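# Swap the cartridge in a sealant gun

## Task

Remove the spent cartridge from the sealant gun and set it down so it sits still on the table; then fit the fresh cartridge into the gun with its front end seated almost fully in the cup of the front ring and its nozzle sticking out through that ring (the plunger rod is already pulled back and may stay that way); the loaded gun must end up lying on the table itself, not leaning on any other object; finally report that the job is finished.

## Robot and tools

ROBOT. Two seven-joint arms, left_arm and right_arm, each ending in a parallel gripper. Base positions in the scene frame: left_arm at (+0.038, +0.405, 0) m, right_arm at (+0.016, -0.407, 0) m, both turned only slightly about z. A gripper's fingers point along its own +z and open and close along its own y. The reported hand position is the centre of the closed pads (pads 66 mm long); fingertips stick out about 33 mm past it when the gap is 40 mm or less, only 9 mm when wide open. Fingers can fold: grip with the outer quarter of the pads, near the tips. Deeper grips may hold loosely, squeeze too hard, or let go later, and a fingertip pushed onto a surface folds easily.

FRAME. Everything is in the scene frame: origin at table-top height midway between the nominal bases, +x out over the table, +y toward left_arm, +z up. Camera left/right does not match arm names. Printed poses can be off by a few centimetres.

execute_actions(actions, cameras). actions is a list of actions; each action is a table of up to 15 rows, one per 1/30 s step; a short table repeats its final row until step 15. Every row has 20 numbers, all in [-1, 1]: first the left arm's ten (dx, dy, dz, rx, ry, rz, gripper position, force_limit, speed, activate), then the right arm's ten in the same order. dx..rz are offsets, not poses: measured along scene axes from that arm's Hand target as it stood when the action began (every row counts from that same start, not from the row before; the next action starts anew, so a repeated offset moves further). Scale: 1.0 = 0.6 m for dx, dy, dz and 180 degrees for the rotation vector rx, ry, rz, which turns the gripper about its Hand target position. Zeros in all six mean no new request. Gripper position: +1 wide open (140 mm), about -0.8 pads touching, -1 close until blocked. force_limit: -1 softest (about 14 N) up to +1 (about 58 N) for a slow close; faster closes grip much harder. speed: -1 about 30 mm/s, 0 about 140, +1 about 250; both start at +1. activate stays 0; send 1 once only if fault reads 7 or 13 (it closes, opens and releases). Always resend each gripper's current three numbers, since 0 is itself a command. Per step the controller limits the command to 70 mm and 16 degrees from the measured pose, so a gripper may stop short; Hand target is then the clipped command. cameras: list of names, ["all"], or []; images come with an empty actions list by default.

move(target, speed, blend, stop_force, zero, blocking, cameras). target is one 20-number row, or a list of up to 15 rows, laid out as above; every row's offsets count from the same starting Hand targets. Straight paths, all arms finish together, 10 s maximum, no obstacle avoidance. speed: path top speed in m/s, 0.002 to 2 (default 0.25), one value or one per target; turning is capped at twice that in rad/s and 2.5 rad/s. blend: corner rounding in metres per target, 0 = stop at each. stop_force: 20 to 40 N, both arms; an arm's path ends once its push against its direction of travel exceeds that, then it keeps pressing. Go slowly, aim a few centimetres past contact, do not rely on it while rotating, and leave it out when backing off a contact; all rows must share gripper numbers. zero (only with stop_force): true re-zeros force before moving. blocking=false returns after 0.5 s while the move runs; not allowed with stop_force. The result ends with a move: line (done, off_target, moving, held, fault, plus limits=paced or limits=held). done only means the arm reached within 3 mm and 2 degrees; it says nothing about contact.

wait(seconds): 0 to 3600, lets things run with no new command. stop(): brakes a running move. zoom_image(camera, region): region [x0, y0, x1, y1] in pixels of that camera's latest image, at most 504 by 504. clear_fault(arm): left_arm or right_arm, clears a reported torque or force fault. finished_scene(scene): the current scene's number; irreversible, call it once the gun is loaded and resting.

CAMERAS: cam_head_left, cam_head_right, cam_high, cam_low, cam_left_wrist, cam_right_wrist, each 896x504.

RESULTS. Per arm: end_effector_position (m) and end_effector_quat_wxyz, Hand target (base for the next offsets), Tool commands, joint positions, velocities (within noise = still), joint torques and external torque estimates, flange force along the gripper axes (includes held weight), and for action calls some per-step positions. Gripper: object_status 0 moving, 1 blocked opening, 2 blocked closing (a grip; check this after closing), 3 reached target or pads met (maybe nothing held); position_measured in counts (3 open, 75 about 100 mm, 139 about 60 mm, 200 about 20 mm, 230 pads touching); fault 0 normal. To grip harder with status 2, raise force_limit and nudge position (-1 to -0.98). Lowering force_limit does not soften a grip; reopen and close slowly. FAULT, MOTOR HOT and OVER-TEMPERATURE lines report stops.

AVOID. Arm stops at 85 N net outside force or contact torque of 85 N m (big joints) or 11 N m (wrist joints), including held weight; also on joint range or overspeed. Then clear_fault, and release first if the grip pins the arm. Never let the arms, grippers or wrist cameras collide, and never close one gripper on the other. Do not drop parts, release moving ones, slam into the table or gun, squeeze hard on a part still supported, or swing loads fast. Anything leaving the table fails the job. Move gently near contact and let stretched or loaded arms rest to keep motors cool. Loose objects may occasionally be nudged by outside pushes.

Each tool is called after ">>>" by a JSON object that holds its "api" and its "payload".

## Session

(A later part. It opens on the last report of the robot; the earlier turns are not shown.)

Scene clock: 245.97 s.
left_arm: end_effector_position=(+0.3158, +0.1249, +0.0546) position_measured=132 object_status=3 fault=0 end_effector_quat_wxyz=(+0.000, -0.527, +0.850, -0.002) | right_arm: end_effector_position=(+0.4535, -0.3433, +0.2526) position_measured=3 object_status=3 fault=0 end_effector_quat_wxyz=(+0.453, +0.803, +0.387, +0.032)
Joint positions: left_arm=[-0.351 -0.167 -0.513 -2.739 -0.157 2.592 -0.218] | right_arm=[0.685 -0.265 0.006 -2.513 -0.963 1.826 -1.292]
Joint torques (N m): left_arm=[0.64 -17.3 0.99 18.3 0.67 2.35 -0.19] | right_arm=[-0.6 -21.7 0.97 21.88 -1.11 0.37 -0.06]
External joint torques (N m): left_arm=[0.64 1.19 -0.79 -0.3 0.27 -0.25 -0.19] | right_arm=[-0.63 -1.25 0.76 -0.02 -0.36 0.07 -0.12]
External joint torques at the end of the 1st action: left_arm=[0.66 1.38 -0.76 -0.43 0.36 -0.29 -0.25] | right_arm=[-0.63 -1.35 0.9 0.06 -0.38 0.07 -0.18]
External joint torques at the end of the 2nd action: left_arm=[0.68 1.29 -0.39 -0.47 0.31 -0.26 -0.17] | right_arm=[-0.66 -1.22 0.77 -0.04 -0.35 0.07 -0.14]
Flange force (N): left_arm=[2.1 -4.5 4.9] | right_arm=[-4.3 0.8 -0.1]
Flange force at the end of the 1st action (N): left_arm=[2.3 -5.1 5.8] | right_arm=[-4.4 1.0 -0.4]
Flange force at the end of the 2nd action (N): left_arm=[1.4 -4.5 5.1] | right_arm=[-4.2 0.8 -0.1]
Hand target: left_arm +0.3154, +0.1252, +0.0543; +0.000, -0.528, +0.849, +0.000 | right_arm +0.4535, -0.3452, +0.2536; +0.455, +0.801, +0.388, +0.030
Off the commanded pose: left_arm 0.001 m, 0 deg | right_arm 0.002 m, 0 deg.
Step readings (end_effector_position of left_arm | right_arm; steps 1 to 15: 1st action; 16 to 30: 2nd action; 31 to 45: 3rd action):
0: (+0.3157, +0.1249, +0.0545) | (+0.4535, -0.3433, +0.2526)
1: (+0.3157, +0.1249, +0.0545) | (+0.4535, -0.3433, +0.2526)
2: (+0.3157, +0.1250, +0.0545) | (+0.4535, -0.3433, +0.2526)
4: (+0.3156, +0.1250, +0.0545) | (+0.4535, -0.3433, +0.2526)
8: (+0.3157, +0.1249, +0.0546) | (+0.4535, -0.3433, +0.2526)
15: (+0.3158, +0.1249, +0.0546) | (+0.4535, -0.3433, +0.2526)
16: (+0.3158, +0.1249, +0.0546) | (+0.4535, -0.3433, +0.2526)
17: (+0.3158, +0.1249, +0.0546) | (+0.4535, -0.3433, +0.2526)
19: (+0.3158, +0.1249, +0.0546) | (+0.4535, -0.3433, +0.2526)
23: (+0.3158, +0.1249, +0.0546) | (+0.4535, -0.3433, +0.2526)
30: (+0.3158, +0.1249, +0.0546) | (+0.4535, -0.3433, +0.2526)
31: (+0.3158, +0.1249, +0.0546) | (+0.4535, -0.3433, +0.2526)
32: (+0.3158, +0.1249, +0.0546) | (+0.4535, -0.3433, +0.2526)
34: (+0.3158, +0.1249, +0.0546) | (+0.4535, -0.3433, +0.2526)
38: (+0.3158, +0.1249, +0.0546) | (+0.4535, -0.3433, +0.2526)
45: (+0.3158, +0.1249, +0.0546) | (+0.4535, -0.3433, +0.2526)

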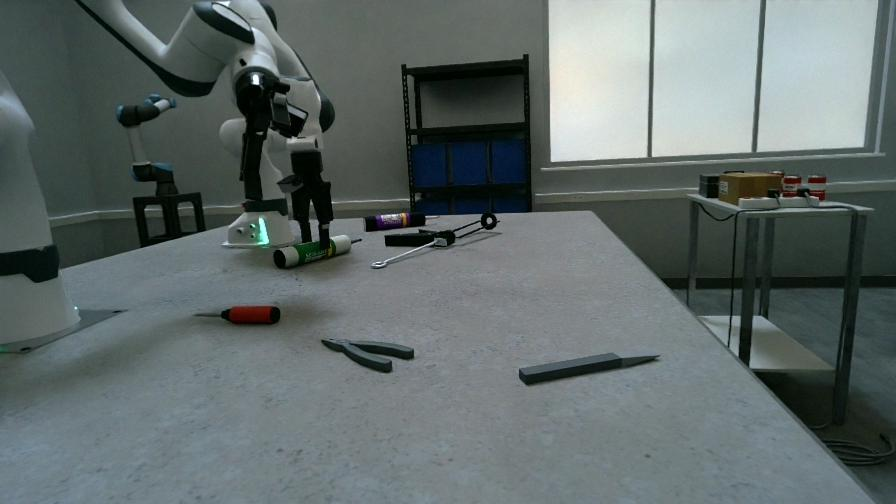

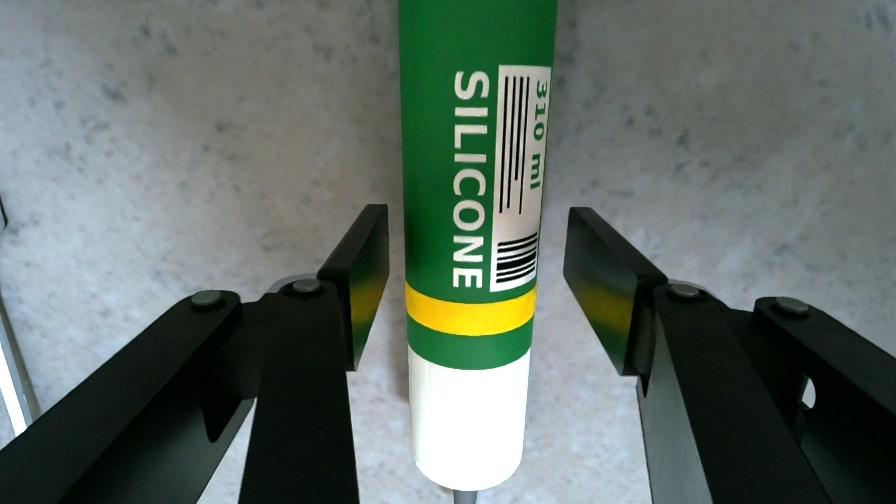

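>>> {"api": "move", "payload": {"target": [[0,0,0.2,0,0,0,-0.03,-0.5,-1,0,0,0,0,0,0,0,1,1,1,0],[0,0,0.333,0,0,0,-0.03,-0.5,-1,0,0,0,0,0,0,0,1,1,1,0],[0.0993,0.803,0.333,0,0,-0.2,-0.03,-0.5,-1,0,0,0,0,0,0,0,1,1,1,0]], "speed": [0.12,0.25,0.3], "blend": [0.02,0.03,0], "cameras": ["all"]}}

Scene clock: 257.30 s.
left_arm: end_effector_position=(+0.3755, +0.6059, +0.2535) position_measured=132 object_status=3 fault=0 end_effector_quat_wxyz=(+0.000, -0.243, +0.970, -0.001) | right_arm: end_effector_position=(+0.4535, -0.3433, +0.2526) position_measured=3 object_status=3 fault=0 end_effector_quat_wxyz=(+0.453, +0.803, +0.387, +0.032)
Joint positions: left_arm=[-0.523 -0.799 0.837 -2.448 0.576 1.804 1.112] | right_arm=[0.685 -0.265 0.006 -2.513 -0.963 1.826 -1.292]
Joint velocities: left_arm=[0 0 -0.002 0.002 -0.002 -0.001 0.006] | right_arm=[within noise]
Joint torques (N m): left_arm=[-0.15 2.03 -16.06 20.4 1.18 2.21 0.29] | right_arm=[-0.58 -21.72 0.99 21.95 -1.11 0.38 -0.08]
External joint torques (N m): left_arm=[-0.25 0.29 -0.91 -0.54 0.43 -0.24 0.29] | right_arm=[-0.62 -1.28 0.77 0.04 -0.36 0.07 -0.14]
Flange force (N): left_arm=[2.2 -0.4 -0.3] | right_arm=[-4.2 0.9 -0.2]
Hand target: left_arm +0.3750, +0.6070, +0.2541; +0.000, -0.240, +0.971, -0.001 | right_arm +0.4535, -0.3452, +0.2536; +0.455, +0.801, +0.388, +0.030
Off the commanded pose: left_arm 0.001 m, 0 deg | right_arm 0.002 m, 0 deg.
move: done

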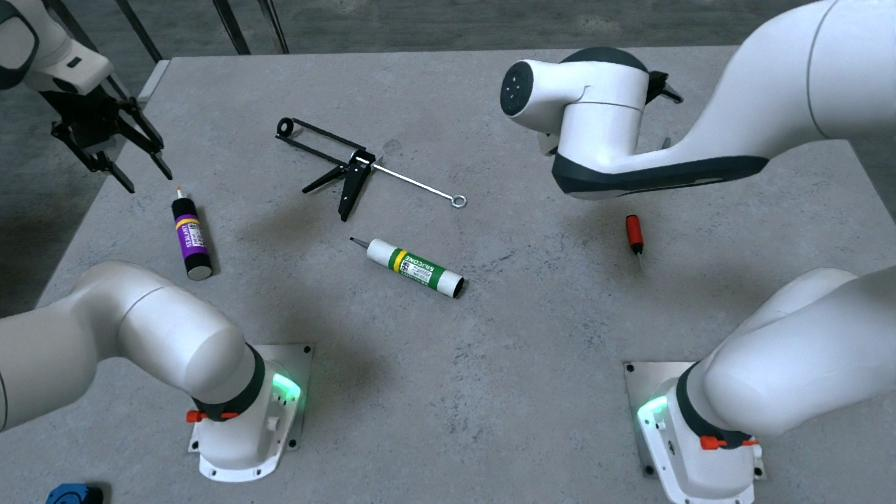

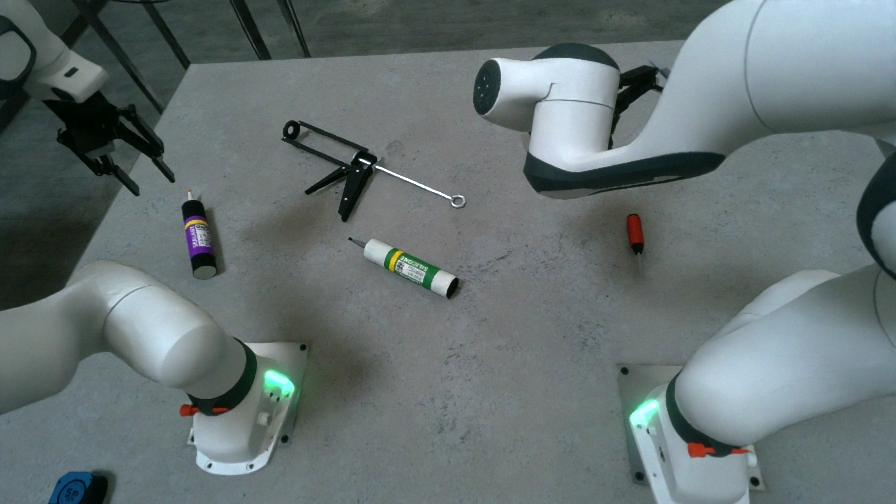

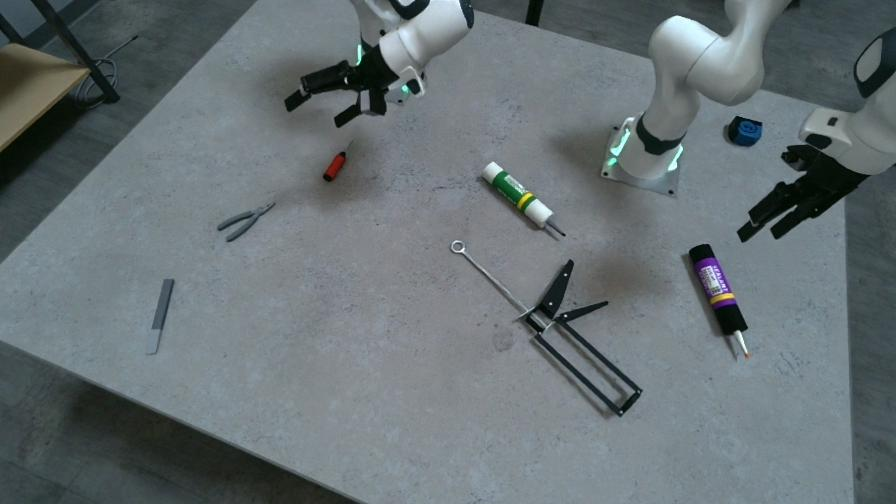

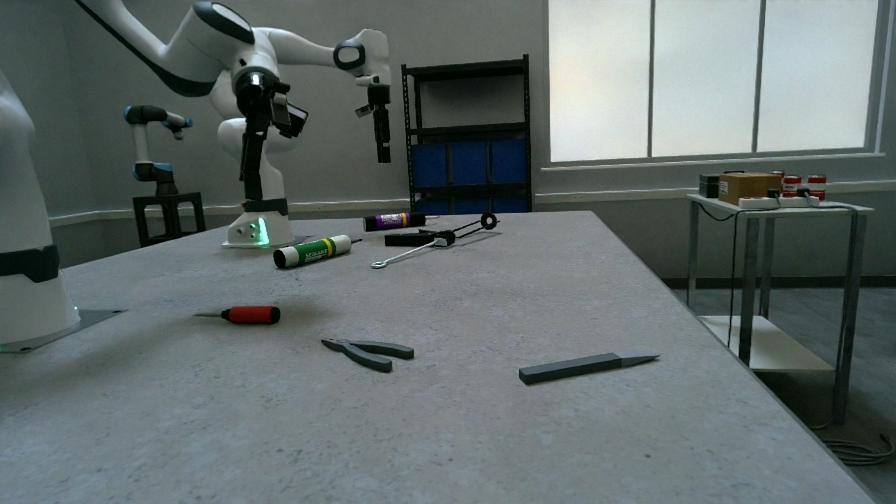

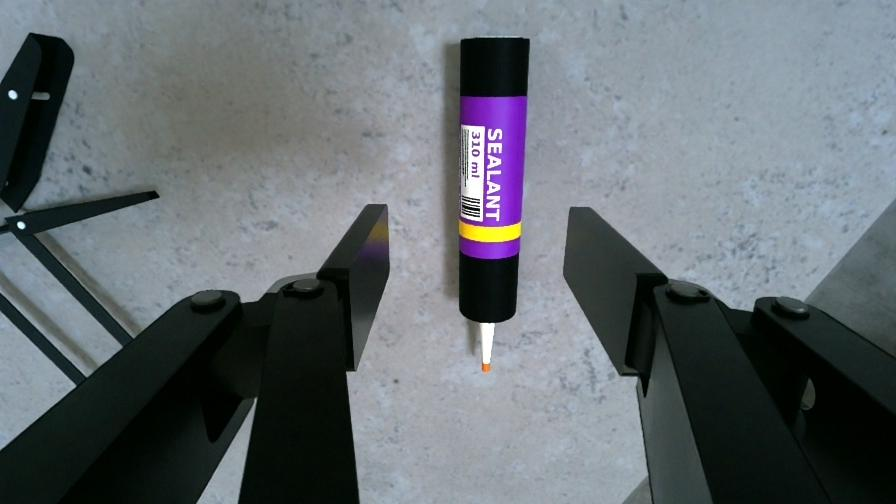

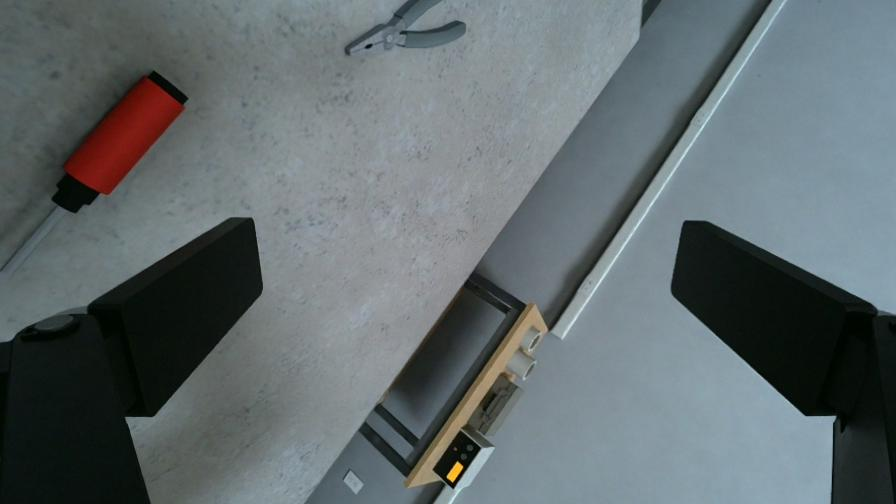

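>>> {"api": "move", "payload": {"target": [[0.0303,0.06,-0.1,0,0,0,-0.03,-0.5,-1,0,0,0,0,0,0,0,1,1,1,0],[0.0303,0.06,-0.2568,0,0,0,-0.03,-0.5,-1,0,0,0,0,0,0,0,1,1,1,0]], "speed": 0.15, "blend": [0.02,0], "cameras": ["cam_left_wrist","cam_low"]}}

Scene clock: 271.27 s.
left_arm: end_effector_position=(+0.3918, +0.6417, +0.0996) position_measured=132 object_status=3 fault=0 end_effector_quat_wxyz=(-0.002, -0.238, +0.971, -0.002) | right_arm: end_effector_position=(+0.4535, -0.3433, +0.2526) position_measured=3 object_status=3 fault=0 end_effector_quat_wxyz=(+0.453, +0.803, +0.387, +0.032)
Joint positions: left_arm=[-0.745 -0.596 1.314 -2.559 0.751 2.228 1.132] | right_arm=[0.685 -0.265 0.006 -2.513 -0.963 1.826 -1.292]
Joint velocities: left_arm=[0 0.001 0 0 0.001 0.004 -0.004] | right_arm=[within noise]
Joint torques (N m): left_arm=[-0.23 6.19 -15.56 17.52 0.79 2.57 -0.17] | right_arm=[-0.59 -21.67 1.06 21.89 -1.12 0.38 -0.06]
External joint torques (N m): left_arm=[-0.27 1.4 -1.02 -0.5 0.18 0.12 -0.17] | right_arm=[-0.6 -1.14 0.87 -0.09 -0.37 0.08 -0.12]
Flange force (N): left_arm=[1.5 -2.5 0.2] | right_arm=[-4.1 0.5 -0.1]
Hand target: left_arm +0.3932, +0.6430, +0.1000; +0.000, -0.240, +0.971, -0.001 | right_arm +0.4535, -0.3452, +0.2536; +0.455, +0.801, +0.388, +0.030
Off the commanded pose: left_arm 0.002 m, 0 deg | right_arm 0.002 m, 0 deg.
move: done
Images, in order (width x height): cam_low 896x504, cam_left_wrist 896x504.

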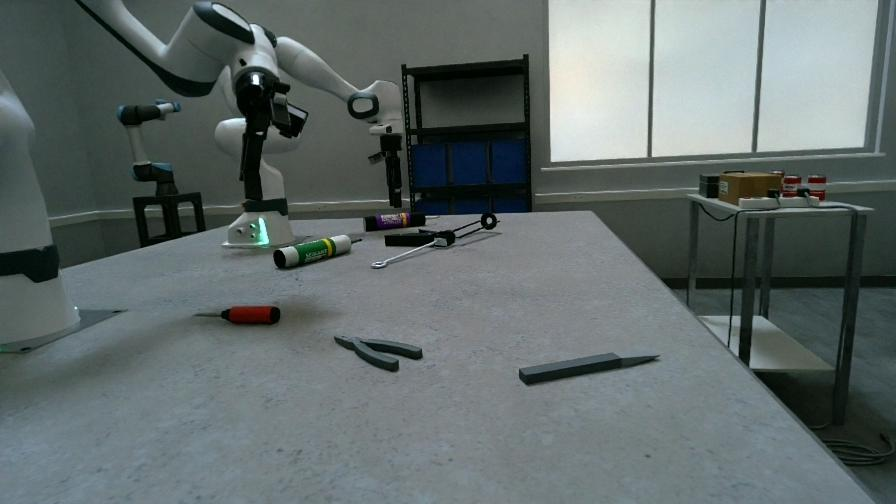

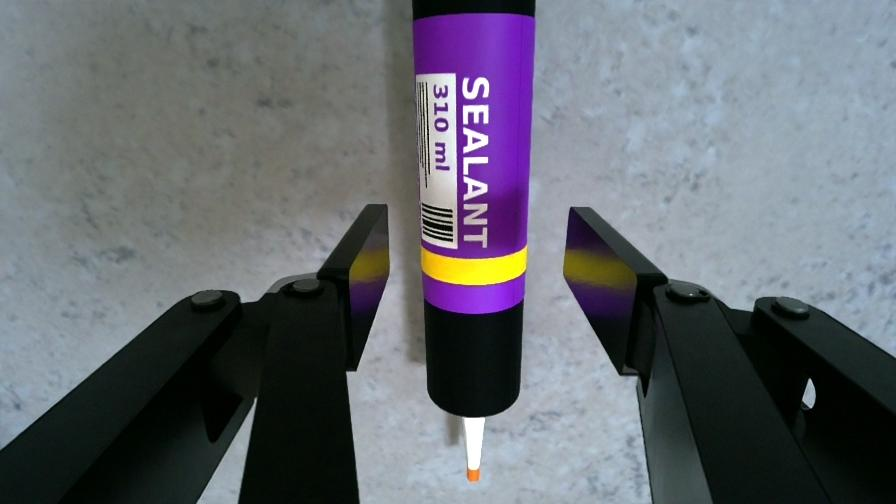

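>>> {"api": "move", "payload": {"target": [[-0.0023,0.0043,-0.05,0,0,0.004,-0.03,-0.5,-1,0,0,0,0,0,0,0,1,1,1,0]], "speed": 0.1, "cameras": ["cam_left_wrist","cam_low"]}}

>>> {"api": "zoom_image", "payload": {"camera": "cam_low", "region": [340, 160, 460, 250]}}

Scene clock: 283.13 s.
left_arm: end_effector_position=(+0.3908, +0.6447, +0.0699) position_measured=132 object_status=3 fault=0 end_effector_quat_wxyz=(-0.001, -0.244, +0.970, -0.002) | right_arm: end_effector_position=(+0.4535, -0.3433, +0.2526) position_measured=3 object_status=3 fault=0 end_effector_quat_wxyz=(+0.453, +0.803, +0.387, +0.032)
Joint positions: left_arm=[-0.827 -0.544 1.439 -2.575 0.776 2.323 1.119] | right_arm=[0.685 -0.265 0.006 -2.513 -0.963 1.826 -1.292]
Joint velocities: left_arm=[0.002 0.001 0.001 -0.001 0 0.004 -0.003] | right_arm=[within noise]
Joint torques (N m): left_arm=[-0.2 7.84 -14.58 16.32 0.73 2.54 -0.15] | right_arm=[-0.63 -21.68 1.03 21.9 -1.11 0.37 -0.09]
External joint torques (N m): left_arm=[-0.23 1.46 -0.94 -0.9 0.16 0.09 -0.15] | right_arm=[-0.62 -1.3 0.86 0.04 -0.37 0.08 -0.16]
Flange force (N): left_arm=[3.8 -2.5 -0.3] | right_arm=[-4.3 0.9 -0.3]
Hand target: left_arm +0.3918, +0.6456, +0.0700; +0.000, -0.246, +0.969, -0.001 | right_arm +0.4535, -0.3452, +0.2536; +0.455, +0.801, +0.388, +0.030
Off the commanded pose: left_arm 0.001 m, 0 deg | right_arm 0.002 m, 0 deg.
move: done
Images, in order (width x height): cam_low 896x504, cam_left_wrist 896x504.

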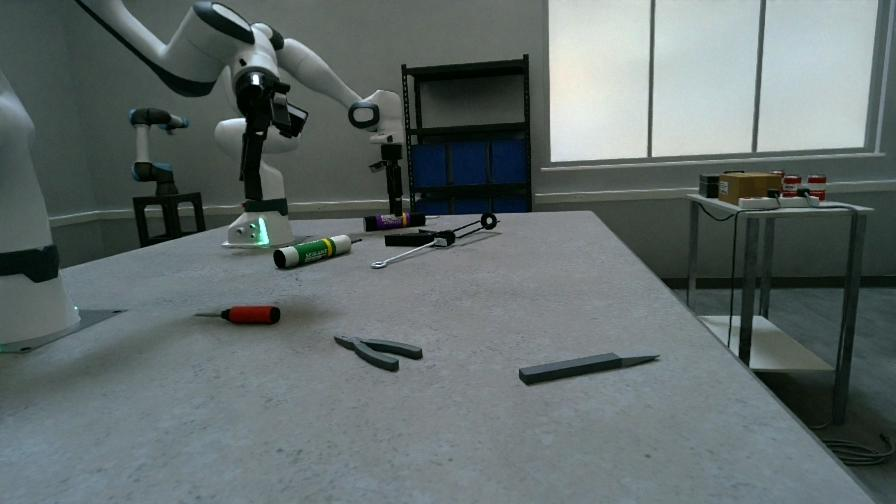

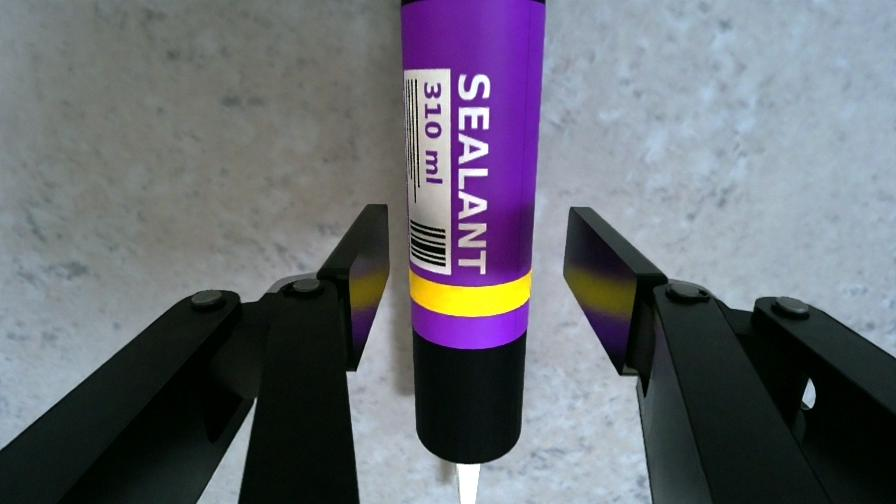

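Scaled by 4.200 from the camera's image (finer frame: 1280x720).

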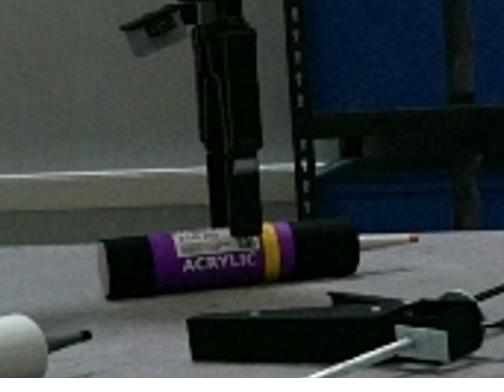

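>>> {"api": "move", "payload": {"target": [[0,0,-0.0255,0,0,0,-0.03,-0.5,-1,0,0,0,0,0,0,0,1,1,1,0]], "speed": 0.04, "cameras": ["cam_left_wrist","cam_low"]}}

>>> {"api": "zoom_image", "payload": {"camera": "cam_low", "region": [340, 160, 460, 250]}}

Scene clock: 289.00 s.
left_arm: end_effector_position=(+0.3912, +0.6452, +0.0549) position_measured=132 object_status=3 fault=0 end_effector_quat_wxyz=(-0.001, -0.245, +0.970, -0.002) | right_arm: end_effector_position=(+0.4535, -0.3433, +0.2526) position_measured=3 object_status=3 fault=0 end_effector_quat_wxyz=(+0.453, +0.803, +0.387, +0.032)
Joint positions: left_arm=[-0.886 -0.519 1.514 -2.579 0.788 2.373 1.113] | right_arm=[0.685 -0.265 0.006 -2.513 -0.963 1.826 -1.292]
Joint velocities: left_arm=[-0.001 0 0 -0.001 0 0.004 -0.001] | right_arm=[within noise]
Joint torques (N m): left_arm=[-0.28 8.97 -14.17 15.94 0.88 2.53 -0.21] | right_arm=[-0.61 -21.7 1.04 21.91 -1.11 0.37 -0.09]
External joint torques (N m): left_arm=[-0.29 1.35 -0.99 -0.83 0.34 0.08 -0.21] | right_arm=[-0.59 -1.23 0.88 0.02 -0.37 0.08 -0.16]
Flange force (N): left_arm=[4.7 -2.4 -1.2] | right_arm=[-4.1 0.8 -0.3]
Hand target: left_arm +0.3918, +0.6456, +0.0547; +0.000, -0.246, +0.969, -0.001 | right_arm +0.4535, -0.3452, +0.2536; +0.455, +0.801, +0.388, +0.030
Off the commanded pose: left_arm 0.001 m, 0 deg | right_arm 0.002 m, 0 deg.
move: done
Images, in order (width x height): cam_low 896x504, cam_left_wrist 896x504.

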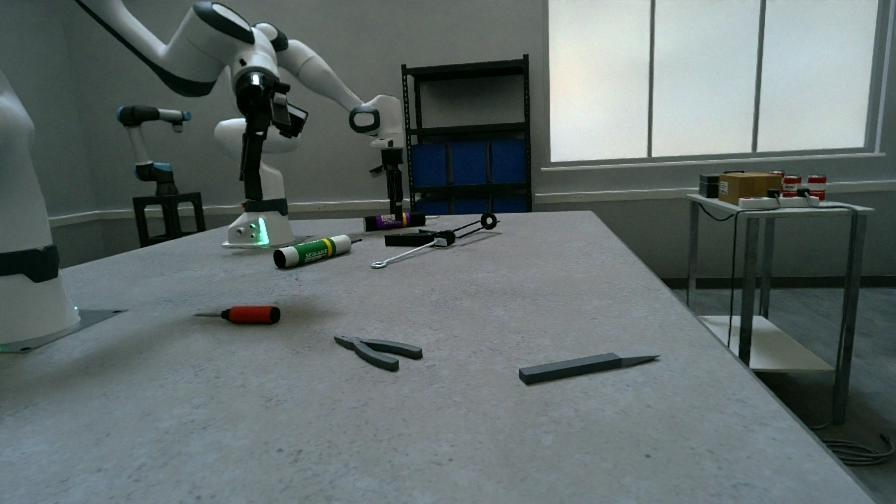

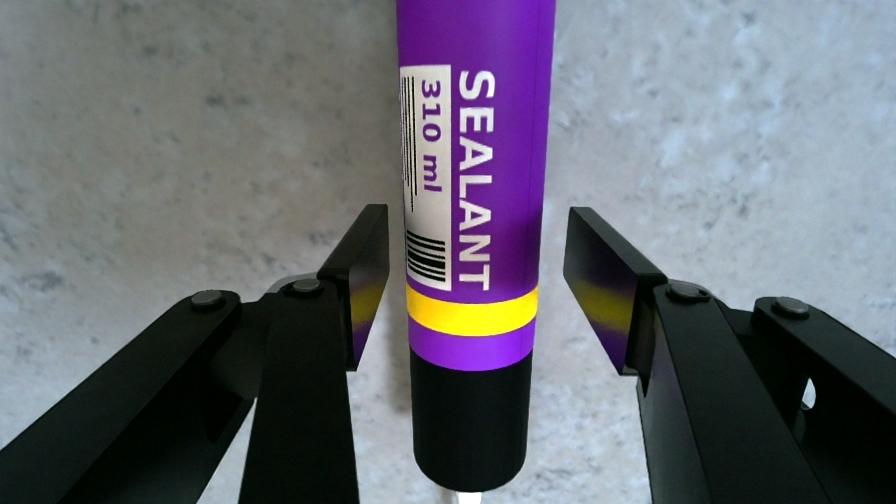

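Scaled by 4.200 from the camera's image (finer frame: 1280x720).

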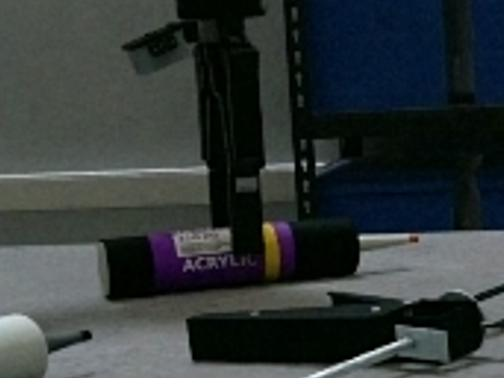

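>>> {"api": "execute_actions", "payload": {"actions": [[[0.0008,-0.0014,-0.0008,0,0,0,-1,-0.3,-1,0,0,0,0,0,0,0,1,1,1,0]],[[0,0,0,0,0,0,-1,-0.3,-1,0,0,0,0,0,0,0,1,1,1,0]],[[0,0,0,0,0,0,-1,-0.3,-1,0,0,0,0,0,0,0,1,1,1,0]],[[0,0,0,0,0,0,-1,-0.3,-1,0,0,0,0,0,0,0,1,1,1,0]]], "cameras": ["cam_left_wrist"]}}

Scene clock: 296.93 s.
left_arm: end_effector_position=(+0.3922, +0.6449, +0.0546) position_measured=159 object_status=2 fault=0 end_effector_quat_wxyz=(+0.000, -0.245, +0.970, -0.001) | right_arm: end_effector_position=(+0.4535, -0.3433, +0.2526) position_measured=3 object_status=3 fault=0 end_effector_quat_wxyz=(+0.453, +0.803, +0.387, +0.032)
Joint positions: left_arm=[-0.89 -0.516 1.516 -2.579 0.788 2.377 1.111] | right_arm=[0.685 -0.265 0.006 -2.513 -0.963 1.826 -1.292]
Joint torques (N m): left_arm=[-0.15 8.95 -13.8 14.73 0.46 2.54 -0.2] | right_arm=[-0.58 -21.67 1.02 21.96 -1.1 0.38 -0.07]
External joint torques (N m): left_arm=[-0.17 1.38 -0.75 -1.97 -0.07 0.1 -0.2] | right_arm=[-0.68 -1.28 0.74 0.11 -0.36 0.07 -0.13]
External joint torques at the end of the 1st action: left_arm=[0.17 1.35 -1.08 -1.16 0.03 -0.02 -0.17] | right_arm=[-0.58 -1.2 0.88 -0.04 -0.36 0.05 -0.15]
External joint torques at the end of the 2nd action: left_arm=[-0.2 1.33 -0.65 -2.03 -0.06 0.09 -0.18] | right_arm=[-0.66 -1.32 0.81 0.06 -0.38 0.06 -0.15]
External joint torques at the end of the 3rd action: left_arm=[-0.3 1.44 -0.78 -2.08 -0.08 0.07 -0.18] | right_arm=[-0.47 -1.35 0.91 0.01 -0.38 0.1 -0.15]
Flange force (N): left_arm=[7.4 -2.8 -0.5] | right_arm=[-4.0 1.0 -0.2]
Flange force at the end of the 1st action (N): left_arm=[8.3 -1.9 -4.3] | right_arm=[-4.2 0.7 -0.3]
Flange force at the end of the 2nd action (N): left_arm=[7.0 -2.7 0.1] | right_arm=[-4.3 1.0 -0.3]
Flange force at the end of the 3rd action (N): left_arm=[7.1 -3.0 -0.1] | right_arm=[-4.5 0.7 -0.5]
Hand target: left_arm +0.3923, +0.6448, +0.0542; +0.000, -0.246, +0.969, -0.001 | right_arm +0.4535, -0.3452, +0.2536; +0.455, +0.801, +0.388, +0.030
Off the commanded pose: left_arm 0.000 m, 0 deg | right_arm 0.002 m, 0 deg.
Step readings (end_effector_position of left_arm | right_arm; steps 1 to 15: 1st action; 16 to 30: 2nd action; 31 to 45: 3rd action; 46 to 60: 4th action):
0: (+0.3914, +0.6452, +0.0549) | (+0.4535, -0.3433, +0.2526)
1: (+0.3914, +0.6452, +0.0549) | (+0.4535, -0.3433, +0.2526)
2: (+0.3914, +0.6451, +0.0548) | (+0.4535, -0.3433, +0.2526)
4: (+0.3916, +0.6449, +0.0546) | (+0.4535, -0.3433, +0.2526)
8: (+0.3919, +0.6448, +0.0546) | (+0.4535, -0.3433, +0.2526)
15: (+0.3921, +0.6449, +0.0546) | (+0.4535, -0.3433, +0.2526)
16: (+0.3921, +0.6449, +0.0546) | (+0.4535, -0.3433, +0.2526)
17: (+0.3921, +0.6449, +0.0546) | (+0.4535, -0.3433, +0.2526)
19: (+0.3921, +0.6449, +0.0546) | (+0.4535, -0.3433, +0.2526)
23: (+0.3922, +0.6449, +0.0546) | (+0.4535, -0.3433, +0.2526)
30: (+0.3922, +0.6449, +0.0546) | (+0.4535, -0.3433, +0.2526)
31: (+0.3922, +0.6449, +0.0546) | (+0.4535, -0.3433, +0.2526)
32: (+0.3922, +0.6449, +0.0546) | (+0.4535, -0.3433, +0.2526)
34: (+0.3922, +0.6449, +0.0546) | (+0.4535, -0.3433, +0.2526)
38: (+0.3922, +0.6449, +0.0546) | (+0.4535, -0.3433, +0.2526)
45: (+0.3922, +0.6449, +0.0546) | (+0.4535, -0.3433, +0.2526)
46: (+0.3922, +0.6449, +0.0546) | (+0.4535, -0.3433, +0.2526)
47: (+0.3922, +0.6449, +0.0546) | (+0.4535, -0.3433, +0.2526)
49: (+0.3922, +0.6449, +0.0546) | (+0.4535, -0.3433, +0.2526)
53: (+0.3922, +0.6449, +0.0546) | (+0.4535, -0.3433, +0.2526)
60: (+0.3922, +0.6449, +0.0546) | (+0.4535, -0.3433, +0.2526)

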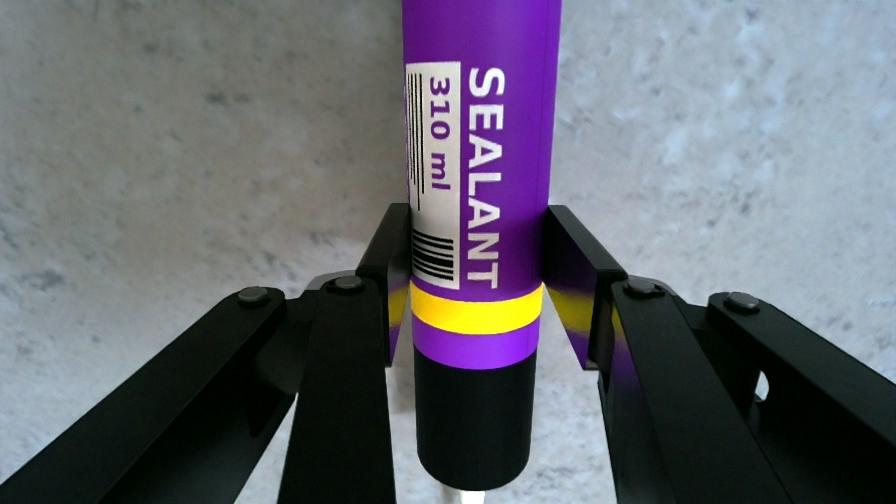

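>>> {"api": "move", "payload": {"target": [[0,0,0.1,0,0,0,-1,-0.3,-1,0,0,0,0,0,0,0,1,1,1,0],[0,0,0.3263,0,0,0,-1,-0.3,-1,0,0,0,0,0,0,0,1,1,1,0],[0.4335,-0.5165,0.3263,0,0,0.1972,-1,-0.3,-1,0,0,0,0,0,0,0,1,1,1,0]], "speed": [0.08,0.2,0.2], "blend": [0.02,0.03,0], "cameras": ["all"]}}

Scene clock: 309.53 s.
left_arm: end_effector_position=(+0.6500, +0.3355, +0.2459) position_measured=159 object_status=2 fault=0 end_effector_quat_wxyz=(-0.002, -0.526, +0.850, +0.004) | right_arm: end_effector_position=(+0.4535, -0.3433, +0.2526) position_measured=3 object_status=3 fault=0 end_effector_quat_wxyz=(+0.453, +0.803, +0.387, +0.032)
Joint positions: left_arm=[-0.881 0.27 0.801 -1.741 -0.201 1.918 0.48] | right_arm=[0.685 -0.265 0.006 -2.513 -0.963 1.826 -1.292]
Joint velocities: left_arm=[0 0 -0.001 -0.001 -0.002 -0.001 -0.005] | right_arm=[within noise]
Joint torques (N m): left_arm=[0.13 -32.6 6.66 25.98 0.06 2.67 -0.2] | right_arm=[-0.63 -21.69 0.97 21.97 -1.11 0.37 -0.1]
External joint torques (N m): left_arm=[0.1 -1.58 0.24 1.86 -0.64 0.18 -0.2] | right_arm=[-0.69 -1.24 0.73 0.1 -0.37 0.07 -0.17]
Flange force (N): left_arm=[-0.9 -3.0 -3.9] | right_arm=[-3.9 1.1 -0.1]
Hand target: left_arm +0.6524, +0.3349, +0.2500; +0.000, -0.530, +0.848, +0.000 | right_arm +0.4535, -0.3452, +0.2536; +0.455, +0.801, +0.388, +0.030
Off the commanded pose: left_arm 0.005 m, 1 deg | right_arm 0.002 m, 0 deg.
move: off_target (left_arm)

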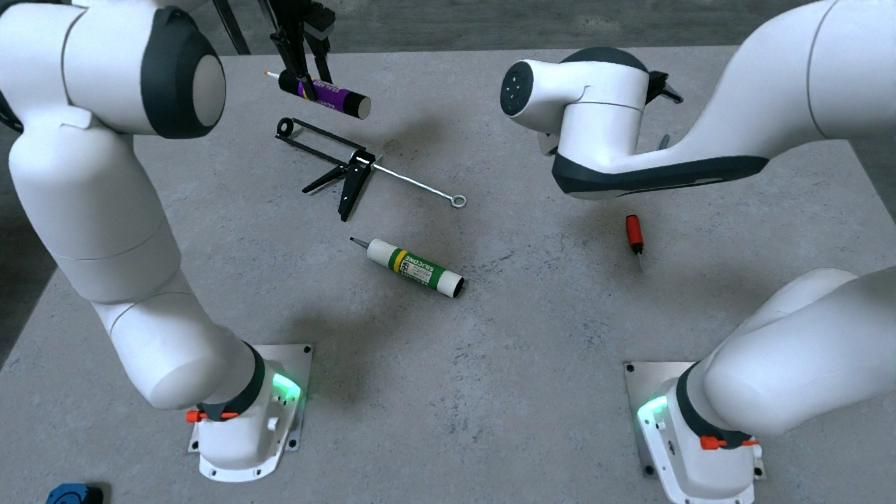

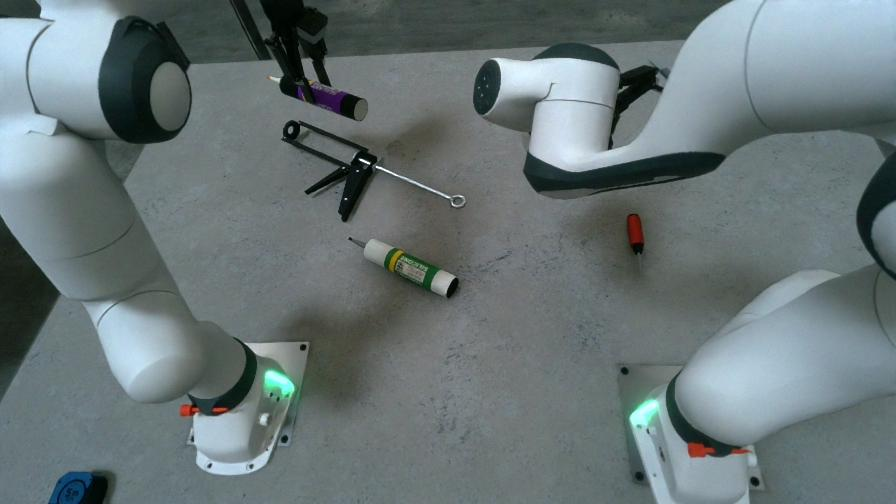

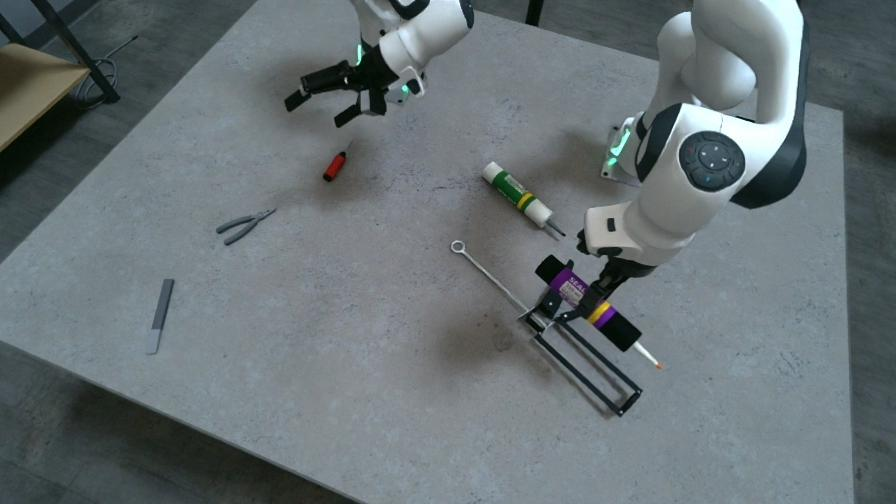

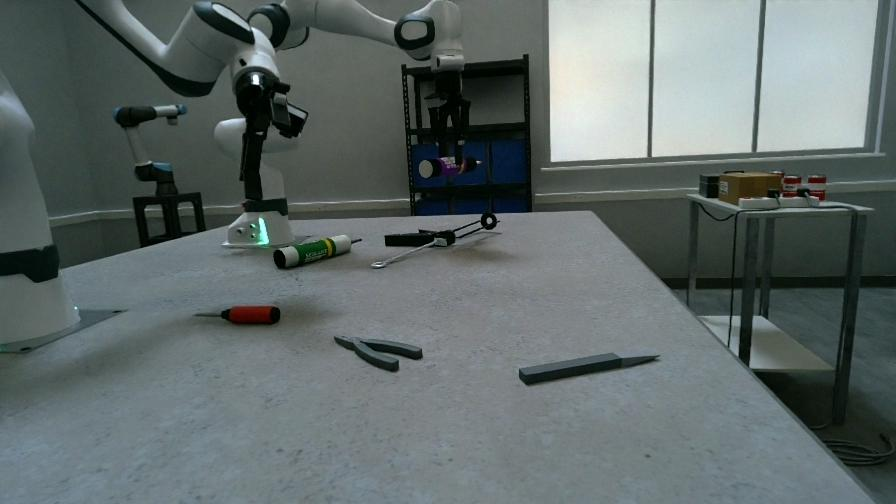

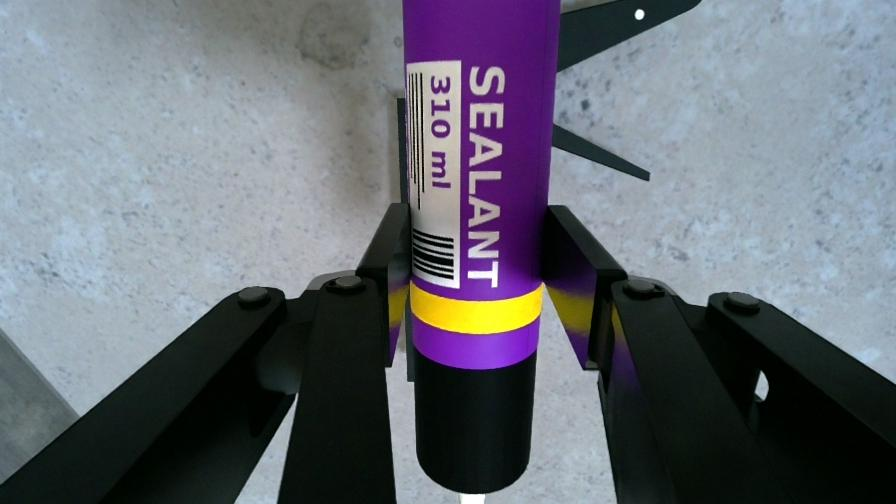

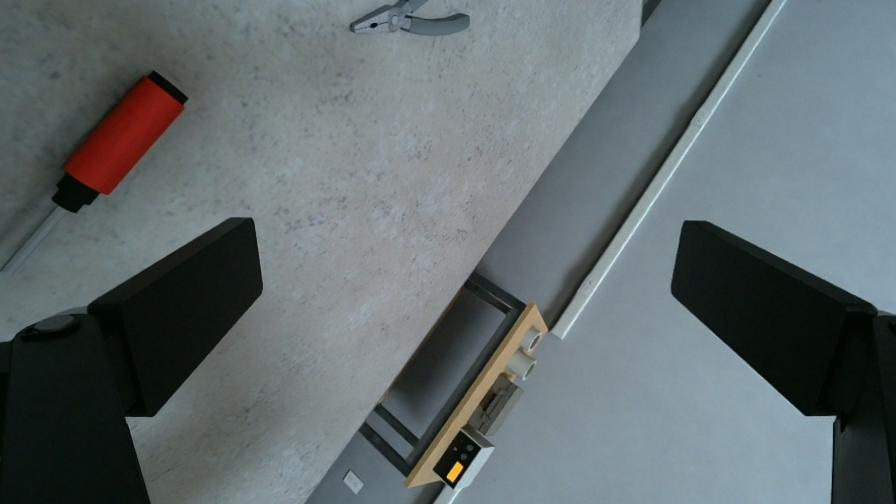

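>>> {"api": "move", "payload": {"target": [[0,0,-0.1667,-0.08,0.0388,0,-1,-0.3,-1,0,0,0,0,0,0,0,1,1,1,0]], "speed": 0.12, "cameras": ["cam_left_wrist","cam_high","cam_head_left","cam_head_right"]}}

>>> {"api": "zoom_image", "payload": {"camera": "cam_high", "region": [520, 290, 670, 430]}}

>>> {"api": "zoom_image", "payload": {"camera": "cam_head_left", "region": [250, 90, 400, 200]}}

Scene clock: 317.50 s.
left_arm: end_effector_position=(+0.6497, +0.3363, +0.1441) position_measured=159 object_status=2 fault=0 end_effector_quat_wxyz=(-0.120, -0.528, +0.838, -0.069) | right_arm: end_effector_position=(+0.4535, -0.3433, +0.2526) position_measured=3 object_status=3 fault=0 end_effector_quat_wxyz=(+0.453, +0.803, +0.387, +0.032)
Joint positions: left_arm=[-0.576 0.461 0.619 -1.717 -0.529 1.898 0.728] | right_arm=[0.685 -0.265 0.006 -2.513 -0.963 1.826 -1.292]
Joint velocities: left_arm=[0.001 -0.001 -0.001 0 -0.001 0.001 0.006] | right_arm=[within noise]
Joint torques (N m): left_arm=[0.59 -42.7 7.89 24.06 -0.18 1.68 0.26] | right_arm=[-0.58 -21.67 0.99 21.84 -1.1 0.36 -0.11]
External joint torques (N m): left_arm=[0.65 -3.15 -0.49 1.57 -0.5 -0.22 0.25] | right_arm=[-0.62 -1.22 0.78 -0.03 -0.36 0.06 -0.18]
Flange force (N): left_arm=[0.8 0.7 -4.5] | right_arm=[-4.2 0.9 -0.2]
Hand target: left_arm +0.6524, +0.3349, +0.1500; -0.118, -0.525, +0.840, -0.074 | right_arm +0.4535, -0.3452, +0.2536; +0.455, +0.801, +0.388, +0.030
Off the commanded pose: left_arm 0.007 m, 1 deg | right_arm 0.002 m, 0 deg.
move: off_target (left_arm)
Images, in order (width x height): cam_head_left 896x504, cam_head_right 896x504, cam_high 896x504, cam_left_wrist 896x504.

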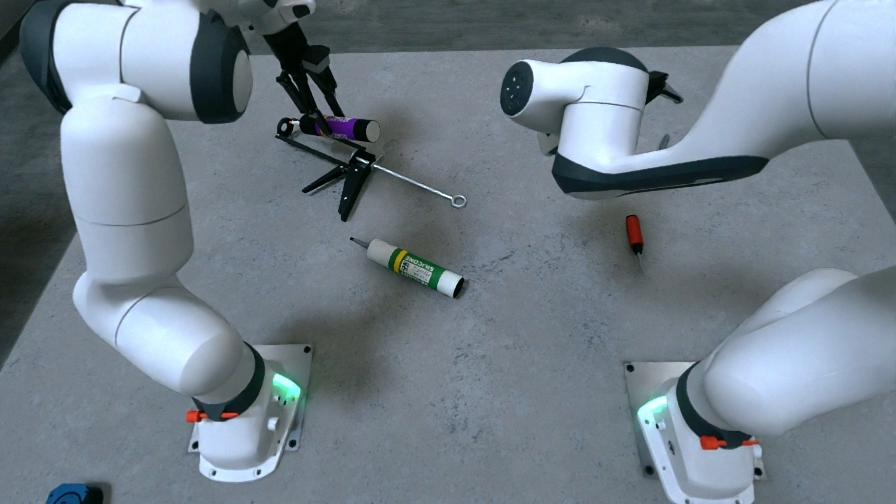

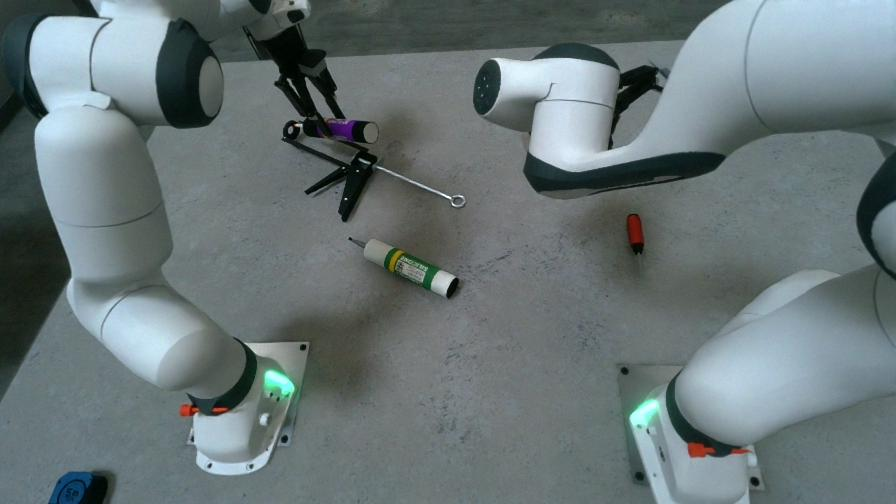

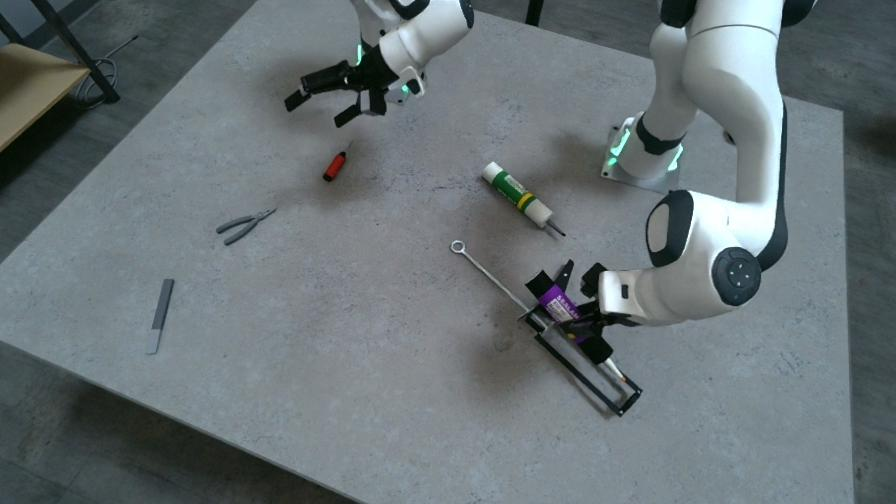

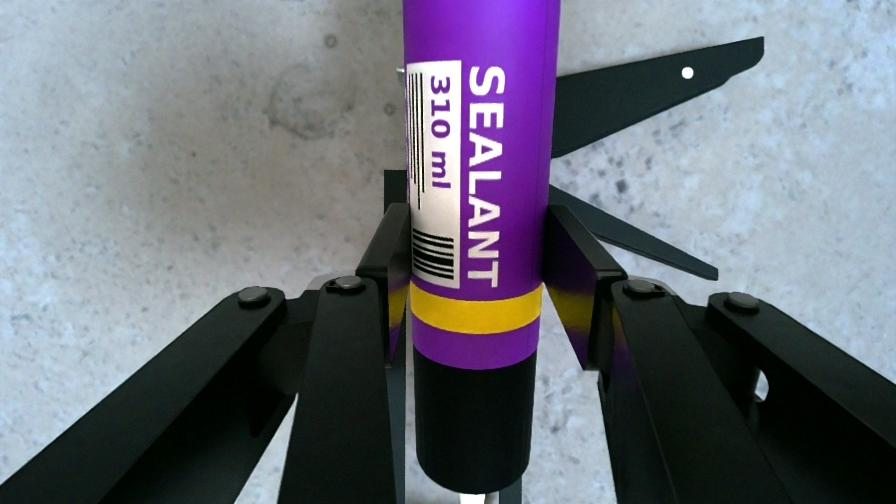

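Scaled by 3.360 from the camera's image (finer frame: 1280x720).

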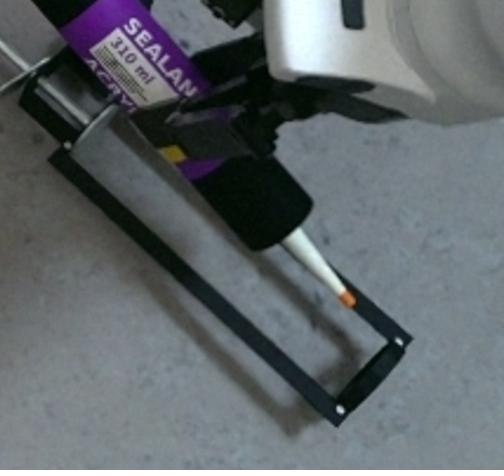

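Scaled by 3.360 from the camera's image (finer frame: 1280x720).

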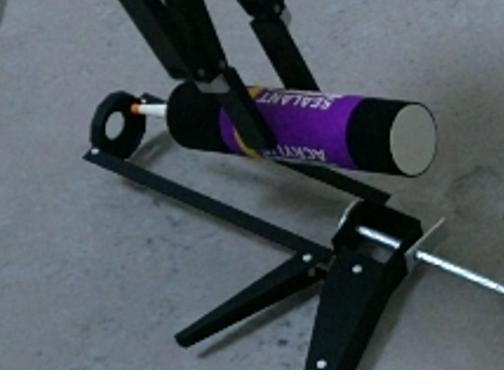

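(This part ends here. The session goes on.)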